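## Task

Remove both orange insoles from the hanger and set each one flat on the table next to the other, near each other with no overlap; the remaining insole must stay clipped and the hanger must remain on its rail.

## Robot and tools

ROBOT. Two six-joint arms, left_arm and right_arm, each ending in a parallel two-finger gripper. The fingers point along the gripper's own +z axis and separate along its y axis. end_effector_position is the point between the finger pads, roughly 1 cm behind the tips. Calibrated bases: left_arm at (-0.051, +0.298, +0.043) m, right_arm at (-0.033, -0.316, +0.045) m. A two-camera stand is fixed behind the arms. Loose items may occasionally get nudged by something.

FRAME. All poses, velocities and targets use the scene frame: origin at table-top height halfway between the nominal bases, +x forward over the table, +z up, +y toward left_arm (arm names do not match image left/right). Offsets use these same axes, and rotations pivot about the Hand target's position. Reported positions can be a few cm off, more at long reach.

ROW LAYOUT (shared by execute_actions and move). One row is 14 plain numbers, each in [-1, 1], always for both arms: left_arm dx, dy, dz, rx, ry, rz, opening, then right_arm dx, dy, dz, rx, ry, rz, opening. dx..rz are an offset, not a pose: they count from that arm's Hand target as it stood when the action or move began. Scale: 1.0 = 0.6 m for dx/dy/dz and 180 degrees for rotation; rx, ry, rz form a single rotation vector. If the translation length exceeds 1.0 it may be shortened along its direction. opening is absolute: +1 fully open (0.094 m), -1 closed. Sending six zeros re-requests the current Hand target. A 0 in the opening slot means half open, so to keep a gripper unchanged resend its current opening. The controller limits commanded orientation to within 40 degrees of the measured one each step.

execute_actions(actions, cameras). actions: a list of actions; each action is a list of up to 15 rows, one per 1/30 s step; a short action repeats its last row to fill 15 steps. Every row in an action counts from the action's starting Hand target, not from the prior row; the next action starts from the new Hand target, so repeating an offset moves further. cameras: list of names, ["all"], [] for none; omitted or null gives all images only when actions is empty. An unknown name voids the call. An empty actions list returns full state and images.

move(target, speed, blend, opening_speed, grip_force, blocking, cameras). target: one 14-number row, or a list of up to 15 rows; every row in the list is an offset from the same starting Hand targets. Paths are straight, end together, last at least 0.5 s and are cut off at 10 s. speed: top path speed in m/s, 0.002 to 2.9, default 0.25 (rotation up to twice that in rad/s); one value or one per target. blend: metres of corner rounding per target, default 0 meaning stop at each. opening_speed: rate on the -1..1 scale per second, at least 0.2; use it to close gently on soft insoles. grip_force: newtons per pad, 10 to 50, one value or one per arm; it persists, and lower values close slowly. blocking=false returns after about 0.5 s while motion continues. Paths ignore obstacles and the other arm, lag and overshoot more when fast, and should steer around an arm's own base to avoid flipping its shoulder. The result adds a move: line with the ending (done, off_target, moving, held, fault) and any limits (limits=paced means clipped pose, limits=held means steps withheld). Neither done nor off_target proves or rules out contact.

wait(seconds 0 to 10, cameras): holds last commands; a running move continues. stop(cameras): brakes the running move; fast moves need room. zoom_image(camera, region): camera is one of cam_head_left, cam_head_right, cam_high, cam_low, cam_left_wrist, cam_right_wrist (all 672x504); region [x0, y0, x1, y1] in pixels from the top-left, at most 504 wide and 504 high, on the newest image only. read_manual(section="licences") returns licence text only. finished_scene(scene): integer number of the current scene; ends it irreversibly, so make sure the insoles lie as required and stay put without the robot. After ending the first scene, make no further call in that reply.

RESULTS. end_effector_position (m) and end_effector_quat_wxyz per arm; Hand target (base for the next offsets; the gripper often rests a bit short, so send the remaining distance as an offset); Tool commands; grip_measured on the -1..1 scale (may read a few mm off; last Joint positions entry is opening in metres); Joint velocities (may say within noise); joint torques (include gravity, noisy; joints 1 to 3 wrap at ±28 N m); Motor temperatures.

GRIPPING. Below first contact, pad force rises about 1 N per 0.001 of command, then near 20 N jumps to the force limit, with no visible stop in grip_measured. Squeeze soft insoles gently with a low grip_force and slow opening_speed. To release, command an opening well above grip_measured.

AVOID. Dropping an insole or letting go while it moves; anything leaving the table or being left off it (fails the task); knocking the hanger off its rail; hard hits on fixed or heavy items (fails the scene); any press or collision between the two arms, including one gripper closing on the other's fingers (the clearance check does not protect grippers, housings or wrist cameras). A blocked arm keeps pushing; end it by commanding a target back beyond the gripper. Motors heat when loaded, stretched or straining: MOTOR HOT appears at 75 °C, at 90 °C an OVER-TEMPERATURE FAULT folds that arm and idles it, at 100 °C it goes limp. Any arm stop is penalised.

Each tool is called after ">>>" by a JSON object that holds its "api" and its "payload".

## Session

>>> {"api": "execute_actions", "payload": {"actions": []}}

Scene clock: 0.00 s.
left_arm: end_effector_position=(+0.3607, +0.3104, +0.1491) grip_measured=+1.000 end_effector_quat_wxyz=(+0.605, -0.024, +0.794, +0.056) | right_arm: end_effector_position=(+0.3648, -0.3406, +0.1549) grip_measured=+1.000 end_effector_quat_wxyz=(+0.600, +0.040, +0.798, -0.042)
Joint positions: left_arm=[-0.034 1.615 0.389 0.958 -0.158 0.018 0.094] | right_arm=[-0.048 1.528 0.349 0.898 0.096 0.007 0.094]
Joint velocities: within noise
Joint torques (N m): no reading
Motor temperatures (°C): left_arm=[24 28 32 31 23 26 25] | right_arm=[25 23 34 34 23 26 25]
Heat: left arm: 32 °C; right arm: 34 °C.
Hand target: left_arm +0.3598, +0.3105, +0.1456; +0.599, -0.024, +0.799, +0.056 | right_arm +0.3653, -0.3407, +0.1560; +0.600, +0.040, +0.798, -0.043
Tool commands: left_gripper/opening=+1.0 right_gripper/opening=+1.0
camera_calibration:
cam_left_wrist: T_world_to_cam=[[0.0910887, -0.972411, -0.214755, 0.306173], [-0.675513, 0.0981162, -0.730791, 0.349774], [0.7317, 0.211636, -0.647939, -0.136504], [0, 0, 0, 1]] pos_world=[0.308267, 0.292296, 0.232918]
cam_right_wrist: T_world_to_cam=[[-0.10946, -0.983027, -0.147226, -0.265541], [-0.635372, 0.183102, -0.750184, 0.44016], [0.764409, 0.0114285, -0.644631, -0.0786722], [0, 0, 0, 1]] pos_world=[0.310737, -0.340729, 0.240392]

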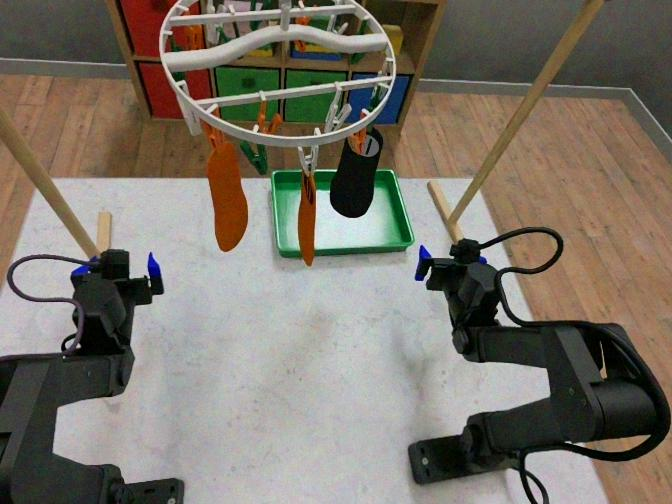

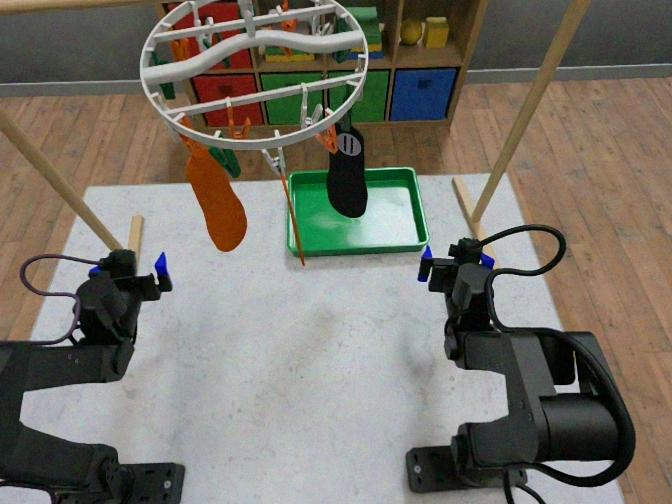

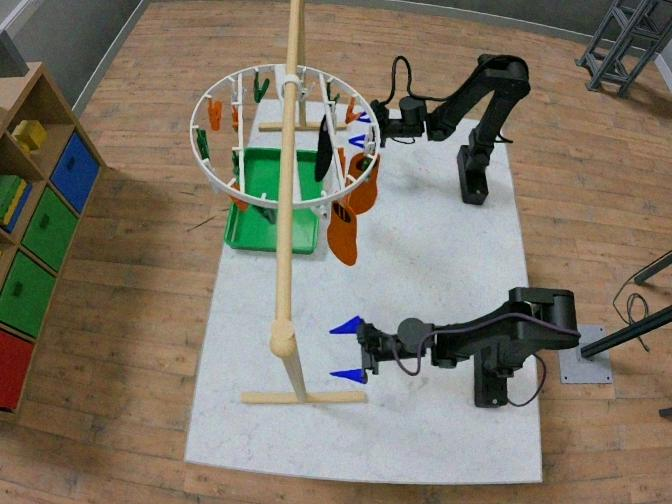

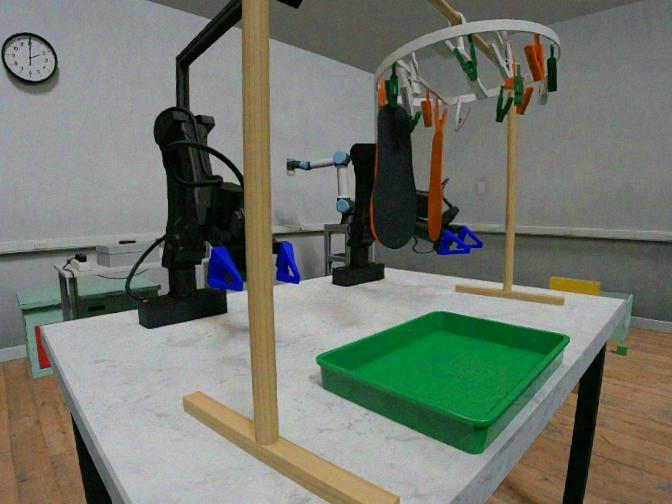

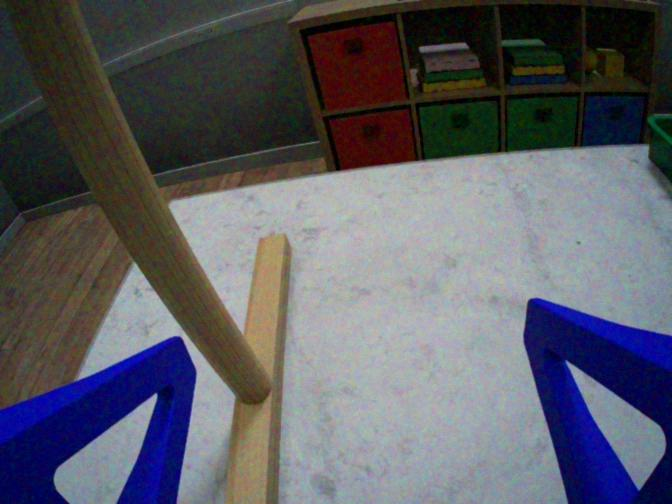

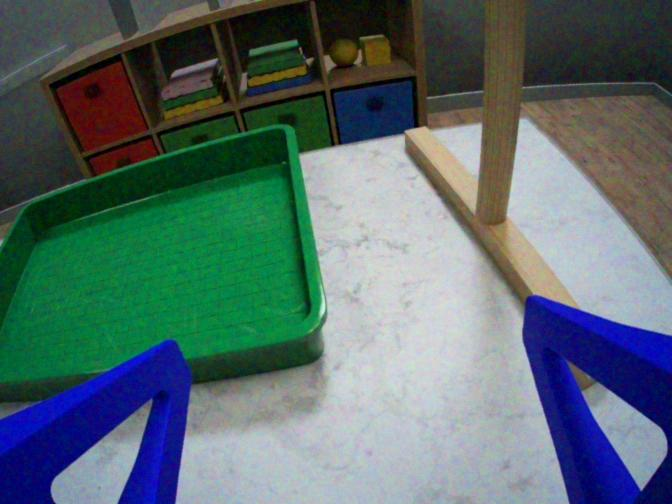

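>>> {"api": "move", "payload": {"target": [-0.126,-0.244,0.291,0,0,-0.272,1,-0.212,0.486,0.273,0,0,0.133,1], "speed": 0.35, "cameras": ["cam_left_wrist","cam_right_wrist","cam_head_left"]}}

Scene clock: 33.93 s.
left_arm: end_effector_position=(+0.2850, +0.1677, +0.3171) grip_measured=+1.000 end_effector_quat_wxyz=(+0.573, +0.302, +0.737, -0.193) | right_arm: end_effector_position=(+0.2371, -0.0511, +0.3163) grip_measured=+1.000 end_effector_quat_wxyz=(+0.597, -0.129, +0.787, +0.087)
Joint positions: left_arm=[-0.079 1.039 0.796 -0.088 0.6 0.256 0.094] | right_arm=[1.083 1.183 0.878 -0.083 0.766 0.258 0.094]
Joint torques (N m): left_arm=[-0.39 -2.67 7.47 1.73 0.19 0.07] | right_arm=[0.25 -3.51 10.04 1.58 0.27 0.02]
Motor temperatures (°C): left_arm=[24 29 34 36 23 26 24] | right_arm=[24 25 36 40 23 26 25]
Heat: left arm: 36 °C; right arm: 40 °C.
Hand target: left_arm +0.2843, +0.1641, +0.3202; +0.568, +0.309, +0.737, -0.197 | right_arm +0.2382, -0.0491, +0.3199; +0.596, -0.127, +0.789, +0.083
Off the commanded pose: left_arm 0.005 m, 1 deg | right_arm 0.004 m, 1 deg.
move: done
camera_calibration:
cam_left_wrist: T_world_to_cam=[[-0.661021, -0.718277, -0.217092, 0.382913], [-0.382788, 0.571626, -0.725753, 0.271009], [0.645387, -0.396638, -0.652804, 0.186113], [0, 0, 0, 1]] pos_world=[0.236738, 0.193941, 0.401308]
cam_right_wrist: T_world_to_cam=[[0.306512, -0.939901, -0.150456, -0.0666472], [-0.652433, -0.0923567, -0.752197, 0.417681], [0.693095, 0.32872, -0.641531, 0.151729], [0, 0, 0, 1]] pos_world=[0.187774, -0.0739426, 0.40149]
Images, in order (width x height): cam_head_left 672x504, cam_left_wrist 672x504, cam_right_wrist 672x504.

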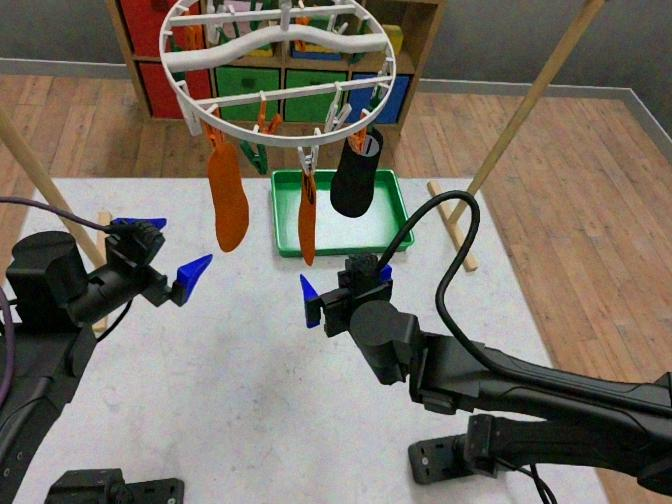

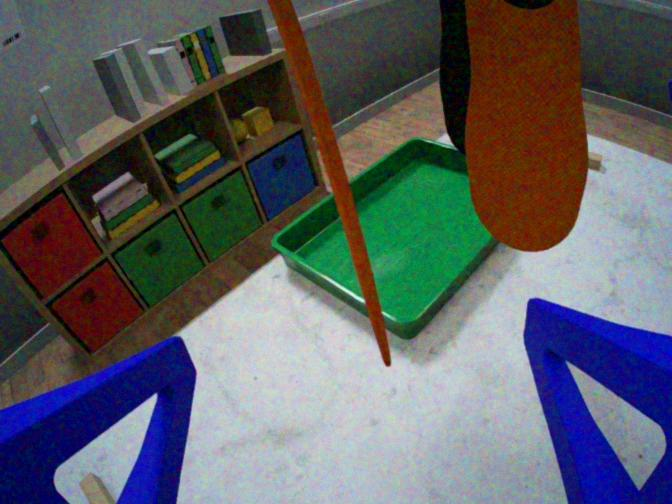

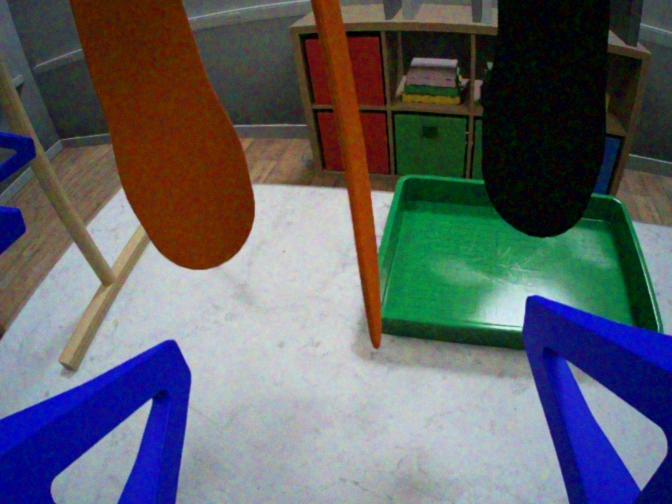

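>>> {"api": "move", "payload": {"target": [[0.118,-0.087,-0.02,0,0,0,1,0.145,0.045,-0.02,0,0,0,1],[0.118,-0.087,-0.02,0,0,0,-1,0.145,0.045,-0.02,0,0,0,-1]], "speed": 0.2, "opening_speed": 0.8, "cameras": ["cam_left_wrist","cam_right_wrist","cam_head_left"]}}

Scene clock: 57.37 s.
left_arm: end_effector_position=(+0.3515, +0.1148, +0.3048) grip_measured=-0.959 end_effector_quat_wxyz=(+0.569, +0.311, +0.736, -0.195) | right_arm: end_effector_position=(+0.3199, -0.0254, +0.3051) grip_measured=-0.958 end_effector_quat_wxyz=(+0.594, -0.128, +0.790, +0.083)
Joint positions: left_arm=[-0.239 1.364 0.951 0.099 0.463 0.214 0.002] | right_arm=[0.877 1.457 1.029 0.087 0.578 0.17 0.002]
Joint torques (N m): left_arm=[-0.38 -5.89 7.42 1.97 0.04 -0.1] | right_arm=[-0.44 -6.06 9.78 1.88 0.09 -0.07]
Heat: left arm: 38 °C; right arm: 39 °C.
Hand target: left_arm +0.3550, +0.1118, +0.3081; +0.568, +0.309, +0.737, -0.197 | right_arm +0.3251, -0.0219, +0.3078; +0.596, -0.127, +0.789, +0.083
Off the commanded pose: left_arm 0.006 m, 0 deg | right_arm 0.007 m, 0 deg.
move: done
camera_calibration:
cam_left_wrist: T_world_to_cam=[[-0.674784, -0.703528, -0.222969, 0.391118], [-0.373441, 0.586077, -0.719065, 0.310767], [0.63656, -0.401948, -0.658202, 0.119616], [0, 0, 0, 1]] pos_world=[0.30383, 0.141108, 0.389401]
cam_right_wrist: T_world_to_cam=[[0.299791, -0.942607, -0.147031, -0.0684918], [-0.657729, -0.0925826, -0.747543, 0.465971], [0.691027, 0.320813, -0.647735, 0.0811029], [0, 0, 0, 1]] pos_world=[0.270971, -0.047439, 0.390796]
Images, in order (width x height): cam_head_left 672x504, cam_left_wrist 672x504, cam_right_wrist 672x504.

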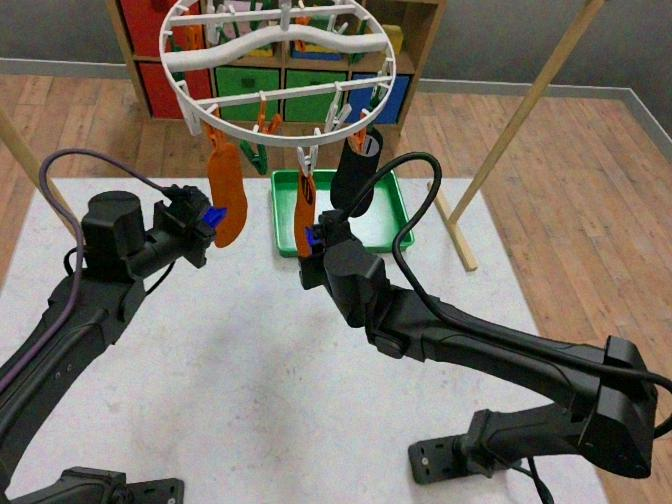

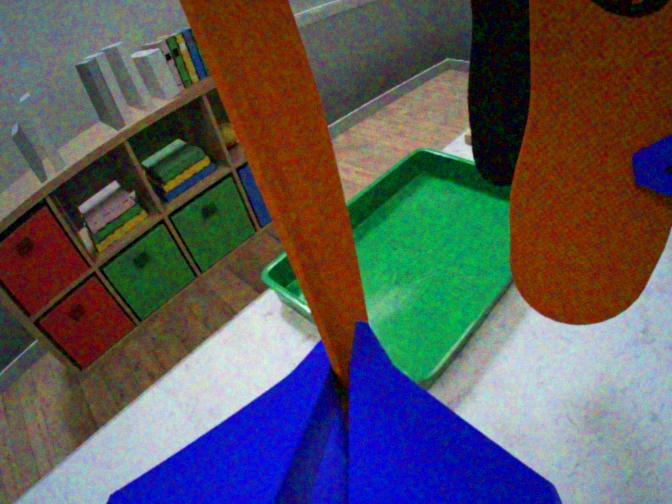

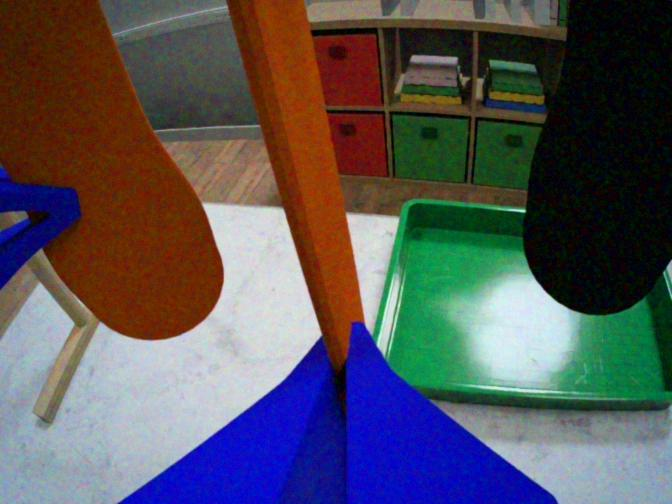

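>>> {"api": "move", "payload": {"target": [0,0,-0.2,0,0,0,-1,0,0,-0.2,0,0,0,-1], "speed": 0.08, "cameras": ["cam_head_left","cam_low"]}}

Scene clock: 67.47 s.
left_arm: end_effector_position=(+0.3575, +0.1127, +0.1987) grip_measured=-0.960 end_effector_quat_wxyz=(+0.580, +0.312, +0.727, -0.193) | right_arm: end_effector_position=(+0.3253, -0.0218, +0.1979) grip_measured=-0.958 end_effector_quat_wxyz=(+0.602, -0.121, +0.784, +0.089)
Joint positions: left_arm=[-0.241 1.59 0.655 0.649 0.461 0.214 0.002] | right_arm=[0.873 1.676 0.748 0.613 0.577 0.17 0.002]
Joint torques (N m): left_arm=[-0.24 -7.31 3.75 1.98 0.03 -0.1] | right_arm=[-0.12 -7.28 6.12 1.9 0.09 -0.06]
Heat: left arm: 39 °C; right arm: 40 °C.
Hand target: left_arm +0.3550, +0.1119, +0.1882; +0.568, +0.309, +0.737, -0.197 | right_arm +0.3252, -0.0221, +0.1878; +0.596, -0.127, +0.789, +0.083
Off the commanded pose: left_arm 0.011 m, 2 deg | right_arm 0.010 m, 1 deg.
move: off_target (left_arm)
Images, in order (width x height): cam_head_left 672x504, cam_low 672x504.

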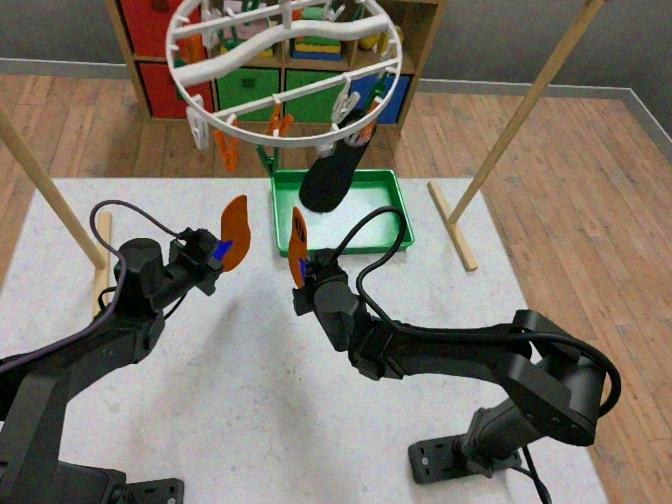

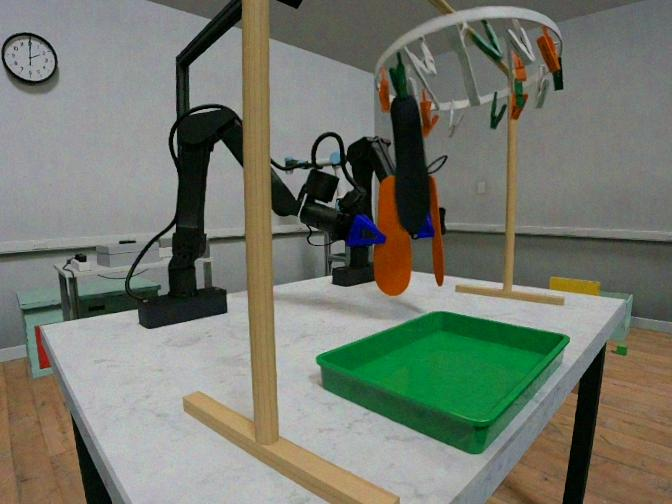

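>>> {"api": "move", "payload": {"target": [[0,0,0.02,0,0,0,-1,-0.125,-0.3,0.1,0,0,0,-1],[-0.058,-0.037,-0.03,-0.4287,0.3221,0.3513,-1,-0.125,-0.3,0.1,0,0,0,-1],[-0.012,-0.128,-0.2,-0.4287,0.3221,0.3513,-1,-0.125,-0.3,0.1,0,0,0,-1]], "speed": [0.4,0.5,0.25], "blend": [0.03,0.02,0], "cameras": ["cam_head_left","cam_high","cam_right_wrist","cam_low"]}}

Scene clock: 87.27 s.
left_arm: end_effector_position=(+0.3464, +0.0360, +0.0743) grip_measured=-0.960 end_effector_quat_wxyz=(+0.255, -0.578, +0.666, -0.398) | right_arm: end_effector_position=(+0.2482, -0.2015, +0.2402) grip_measured=-0.958 end_effector_quat_wxyz=(+0.594, -0.127, +0.790, +0.084)
Joint positions: left_arm=[-0.71 1.939 0.833 0.474 -0.356 -1.966 0.002] | right_arm=[0.469 0.668 0.362 0.017 0.19 0.037 0.002]
Joint torques (N m): left_arm=[-0.17 -9.47 4.97 1.79 -0.22 -0.08] | right_arm=[-0.64 0.18 10.15 1.82 -0.03 -0.07]
Heat: left arm: 40 °C; right arm: 40 °C.
Hand target: left_arm +0.3478, +0.0351, +0.0681; +0.257, -0.581, +0.667, -0.390 | right_arm +0.2501, -0.2021, +0.2479; +0.596, -0.127, +0.789, +0.083
Off the commanded pose: left_arm 0.006 m, 1 deg | right_arm 0.008 m, 0 deg.
move: done
camera_calibration:
cam_right_wrist: T_world_to_cam=[[0.298875, -0.942488, -0.149635, -0.221565], [-0.658586, -0.0902358, -0.747075, 0.354528], [0.690607, 0.32183, -0.647679, 0.145432], [0, 0, 0, 1]] pos_world=[0.199271, -0.223636, 0.325898]
Images, in order (width x height): cam_head_left 672x504, cam_high 672x504, cam_low 672x504, cam_right_wrist 672x504.

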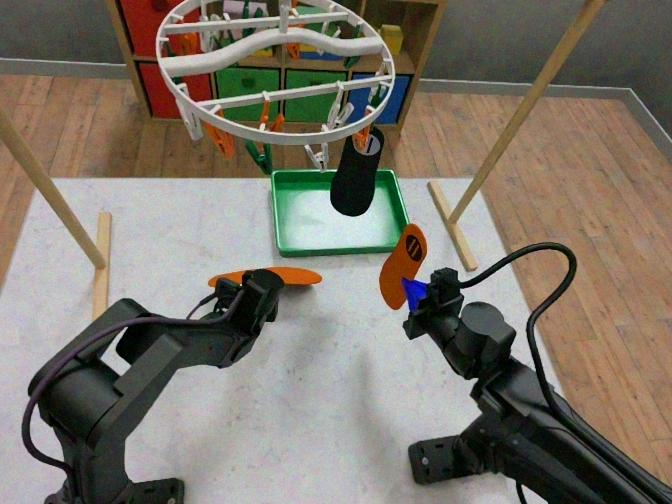

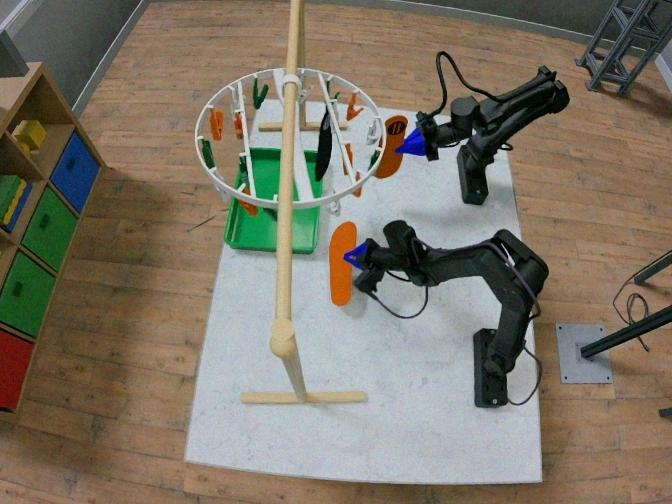

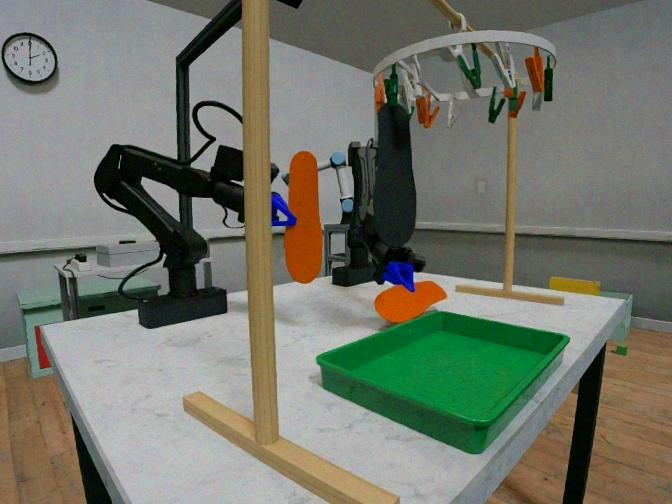

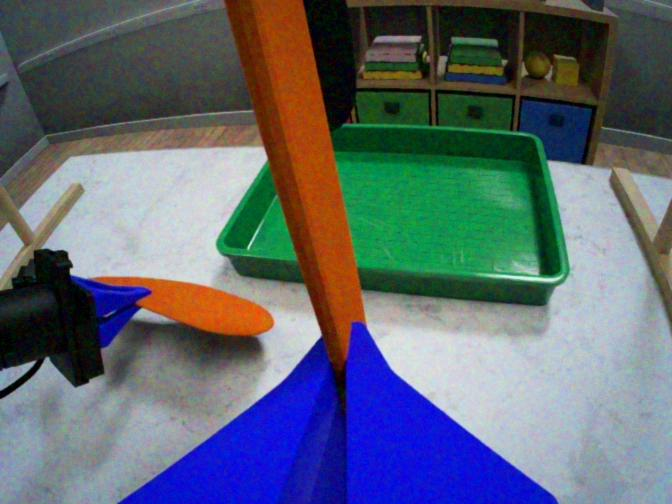

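>>> {"api": "move", "payload": {"target": [[0,0,-0.083,0,0,0,-1,0,0,0,0,0,0,-1],[0,0,-0.083,0,0,0,-0.65,0,0,0,0,0,0,-1],[0,0,-0.09,0,0,0,-0.65,0,0,0,0,0,0,-1],[-0.112,0.033,-0.075,0,0,0,-0.65,0,0,0,0,0,0,-1]], "speed": [0.08,0.1,0.05,0.1], "opening_speed": 0.3, "blend": [0,0,0,0], "cameras": ["cam_head_left","cam_head_right","cam_high","cam_right_wrist"]}}

Scene clock: 101.43 s.
left_arm: end_effector_position=(+0.2831, +0.0519, +0.0192) grip_measured=-0.652 end_effector_quat_wxyz=(+0.253, -0.579, +0.669, -0.391) | right_arm: end_effector_position=(+0.2482, -0.2015, +0.2402) grip_measured=-0.958 end_effector_quat_wxyz=(+0.594, -0.127, +0.790, +0.084)
Joint positions: left_arm=[-0.816 2.014 0.576 0.762 -0.439 -2.037 0.016] | right_arm=[0.469 0.668 0.362 0.017 0.19 0.037 0.002]
Joint torques (N m): left_arm=[-0.25 -12.4 1.29 1.71 -0.25 -0.07] | right_arm=[-0.65 0.13 10.18 1.82 -0.03 -0.06]
Heat: left arm: 40 °C; right arm: 41 °C.
Hand target: left_arm +0.2806, +0.0549, +0.0231; +0.257, -0.581, +0.667, -0.390 | right_arm +0.2501, -0.2021, +0.2479; +0.596, -0.127, +0.789, +0.083
Off the commanded pose: left_arm 0.005 m, 1 deg | right_arm 0.008 m, 0 deg.
move: done; target 2's new opening was sent with left_arm's hand 0.019 m and 3 deg from that target
camera_calibration:
cam_right_wrist: T_world_to_cam=[[0.298875, -0.942488, -0.149635, -0.221565], [-0.658586, -0.0902358, -0.747075, 0.354528], [0.690607, 0.32183, -0.647679, 0.145432], [0, 0, 0, 1]] pos_world=[0.199271, -0.223636, 0.325898]
Images, in order (width x height): cam_head_left 672x504, cam_head_right 672x504, cam_high 672x504, cam_right_wrist 672x504.

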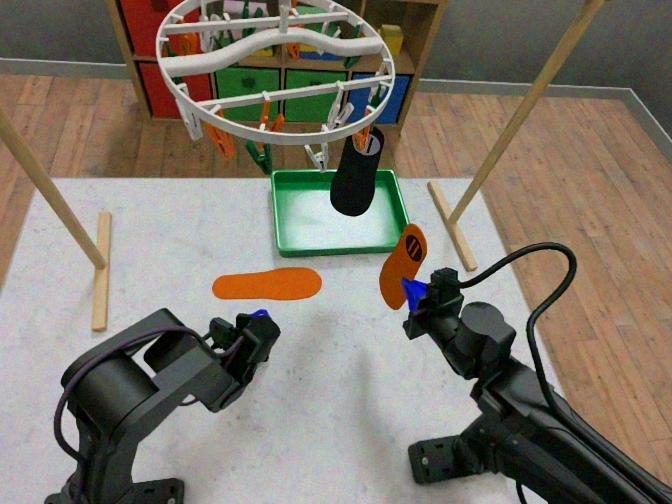

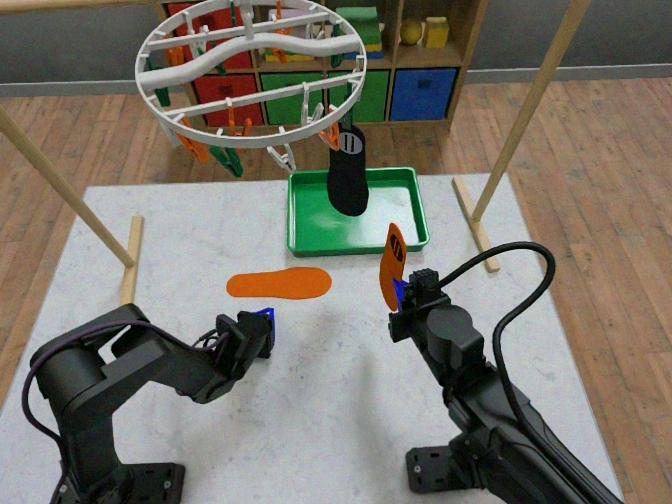

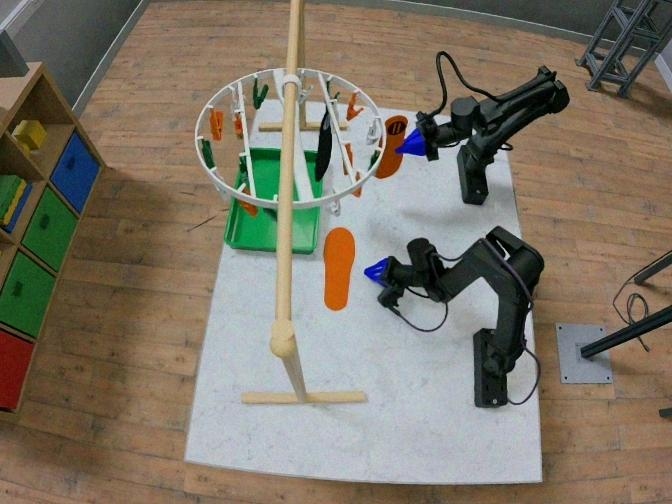

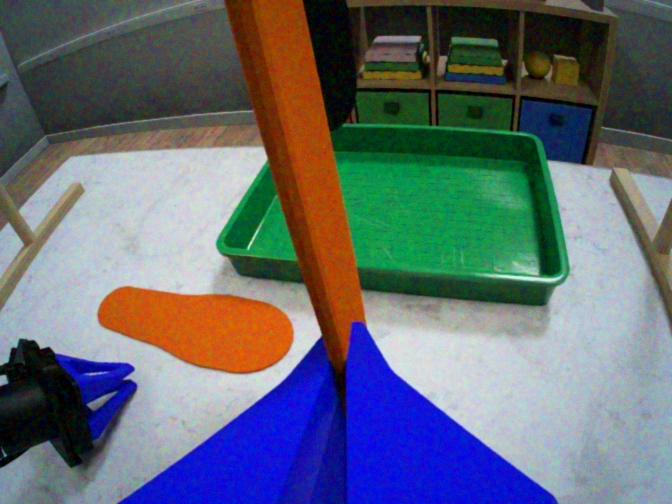

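>>> {"api": "move", "payload": {"target": [[-0.08,0.41,0.3,0,0,0,-0.65,0,0,0,0,0,0,-1],[-0.08,0.41,0.3,0,0,0,-0.65,-0.01,0.35,-0.08,0.4563,0.2364,-0.2226,-1],[-0.08,0.41,0.3,0,0,0,-0.65,0.018,0.373,-0.28,0.4563,0.2364,-0.2226,-1]], "speed": [0.4,0.5,0.2], "blend": [0.04,0.02,0], "cameras": ["cam_head_left","cam_head_right","cam_high","cam_low"]}}

Scene clock: 122.57 s.
left_arm: end_effector_position=(+0.2324, +0.3000, +0.1973) grip_measured=-0.652 end_effector_quat_wxyz=(+0.256, -0.584, +0.664, -0.391) | right_arm: end_effector_position=(+0.2606, +0.0286, +0.0933) grip_measured=-0.958 end_effector_quat_wxyz=(+0.227, +0.522, +0.698, +0.434)
Joint positions: left_arm=[0.29 0.813 0.532 -0.393 0.447 -1.379 0.016] | right_arm=[1.034 1.855 0.773 0.442 0.514 2.083 0.002]
Joint torques (N m): left_arm=[0.64 -0.73 7.39 1.58 0.23 0.12] | right_arm=[-0.39 -7.75 5.23 1.69 0.3 -0.01]
Heat: left arm: 40 °C; right arm: 42 °C.
Hand target: left_arm +0.2326, +0.3009, +0.2032; +0.257, -0.581, +0.667, -0.390 | right_arm +0.2610, +0.0216, +0.0798; +0.228, +0.562, +0.683, +0.406
Off the commanded pose: left_arm 0.006 m, 1 deg | right_arm 0.015 m, 6 deg.
joint sent to its limit (right arm) — joint 6 (wrist roll), upper limit. The joint targets are off in orientation, not in position.
move: off_target (right_arm)
Images, in order (width x height): cam_head_left 672x504, cam_head_right 672x504, cam_high 672x504, cam_low 672x504.

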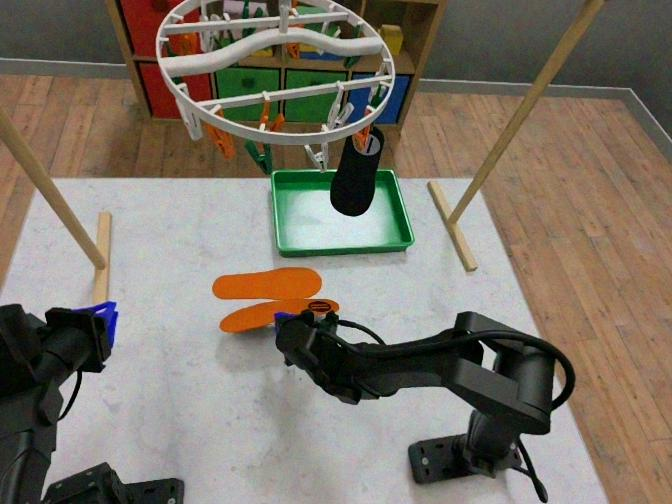

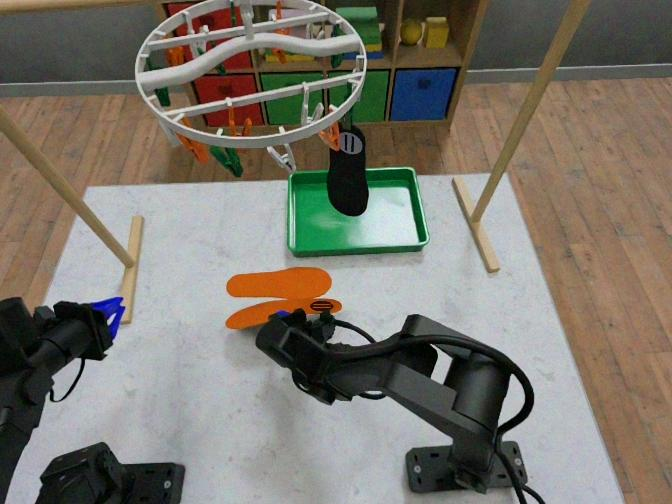

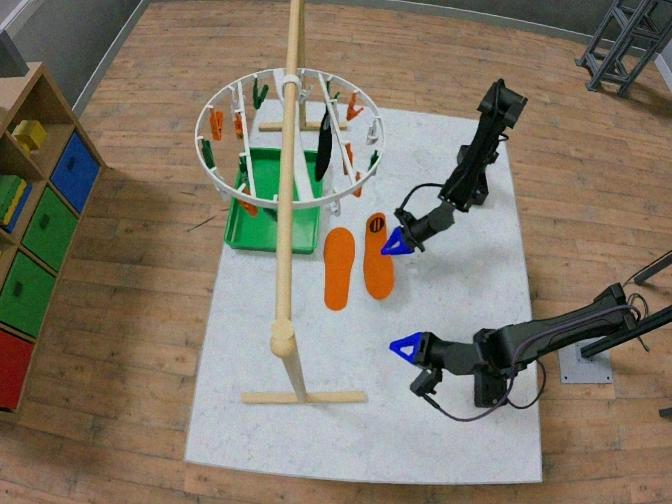

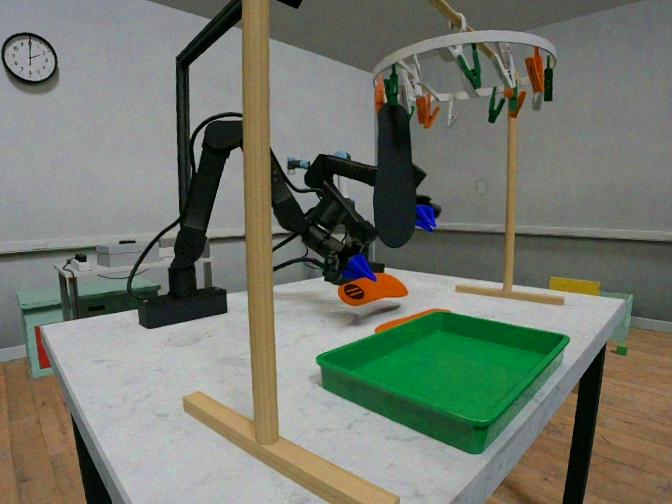

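>>> {"api": "move", "payload": {"target": [[0,0,0,0,0,0,-0.65,0.013,0,-0.113,0,0,0,-1],[0,0,0,0,0,0,-0.65,0.013,0,-0.113,0,0,0,-0.63],[0,0,0,0,0,0,-0.65,0.013,0,-0.133,0,0,0,-0.63],[0,0,0,0,0,0,-0.65,-0.1,-0.052,-0.118,0,0,0,-0.63]], "speed": [0.08,0.1,0.05,0.1], "opening_speed": 0.3, "cameras": ["cam_head_left","cam_head_right","cam_high","cam_low"]}}

Scene clock: 155.43 s.
left_arm: end_effector_position=(+0.2324, +0.3000, +0.1973) grip_measured=-0.652 end_effector_quat_wxyz=(+0.256, -0.584, +0.664, -0.391) | right_arm: end_effector_position=(+0.2091, -0.0007, +0.0206) grip_measured=-0.633 end_effector_quat_wxyz=(+0.241, +0.495, +0.694, +0.463)
Joint positions: left_arm=[0.29 0.813 0.532 -0.393 0.447 -1.379 0.016] | right_arm=[1.153 2.116 0.491 1.034 0.618 2.083 0.017]
Joint torques (N m): left_arm=[0.65 -0.73 7.39 1.58 0.23 0.12] | right_arm=[0.59 -10.29 1.61 1.23 0.12 -0.02]
Heat: left arm: 40 °C; right arm: 41 °C.
Hand target: left_arm +0.2326, +0.3009, +0.2032; +0.257, -0.581, +0.667, -0.390 | right_arm +0.2009, -0.0095, +0.0090; +0.228, +0.562, +0.683, +0.406
Off the commanded pose: left_arm 0.006 m, 1 deg | right_arm 0.017 m, 10 deg.
joint sent to its limit (right arm) — joint 6 (wrist roll), upper limit. The joint targets are off in orientation, not in position.
move: off_target (right_arm); target 2's new opening was sent with right_arm's hand 0.017 m and 5 deg from that target
Images, in order (width x height): cam_head_left 672x504, cam_head_right 672x504, cam_high 672x504, cam_low 672x504.

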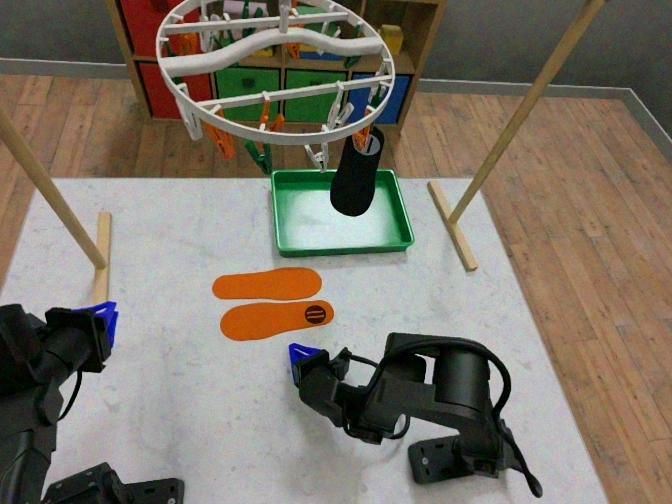

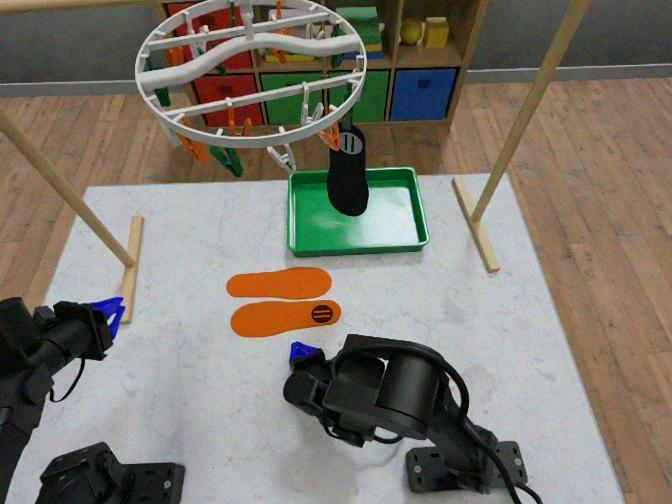

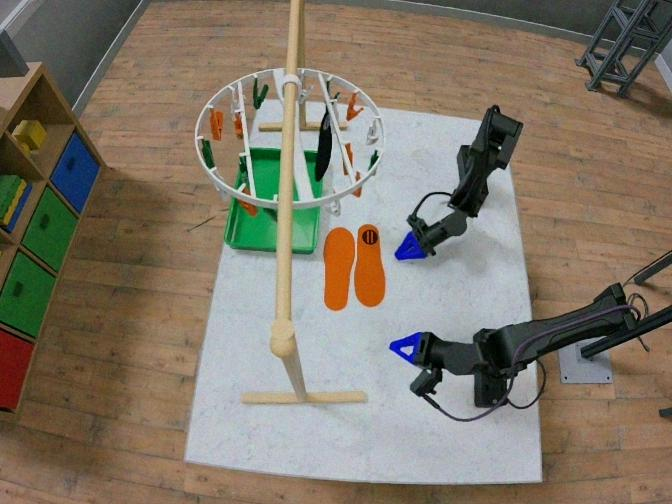

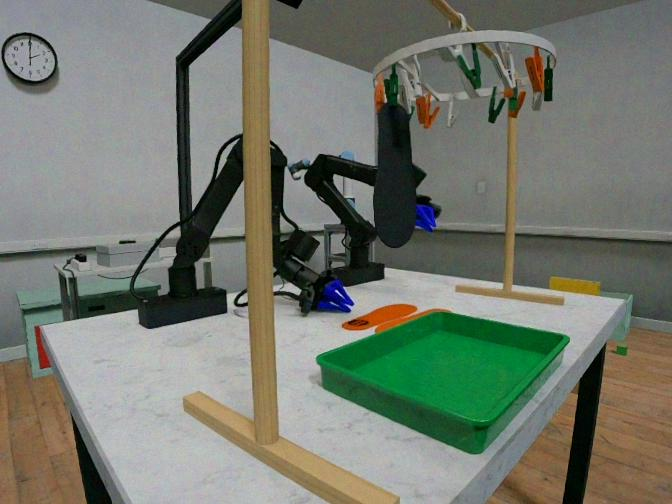

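Comparable to the practice result; robot is clear.

>>> {"api": "finished_scene", "payload": {"scene": 2}}

The scene is finished: the task was done.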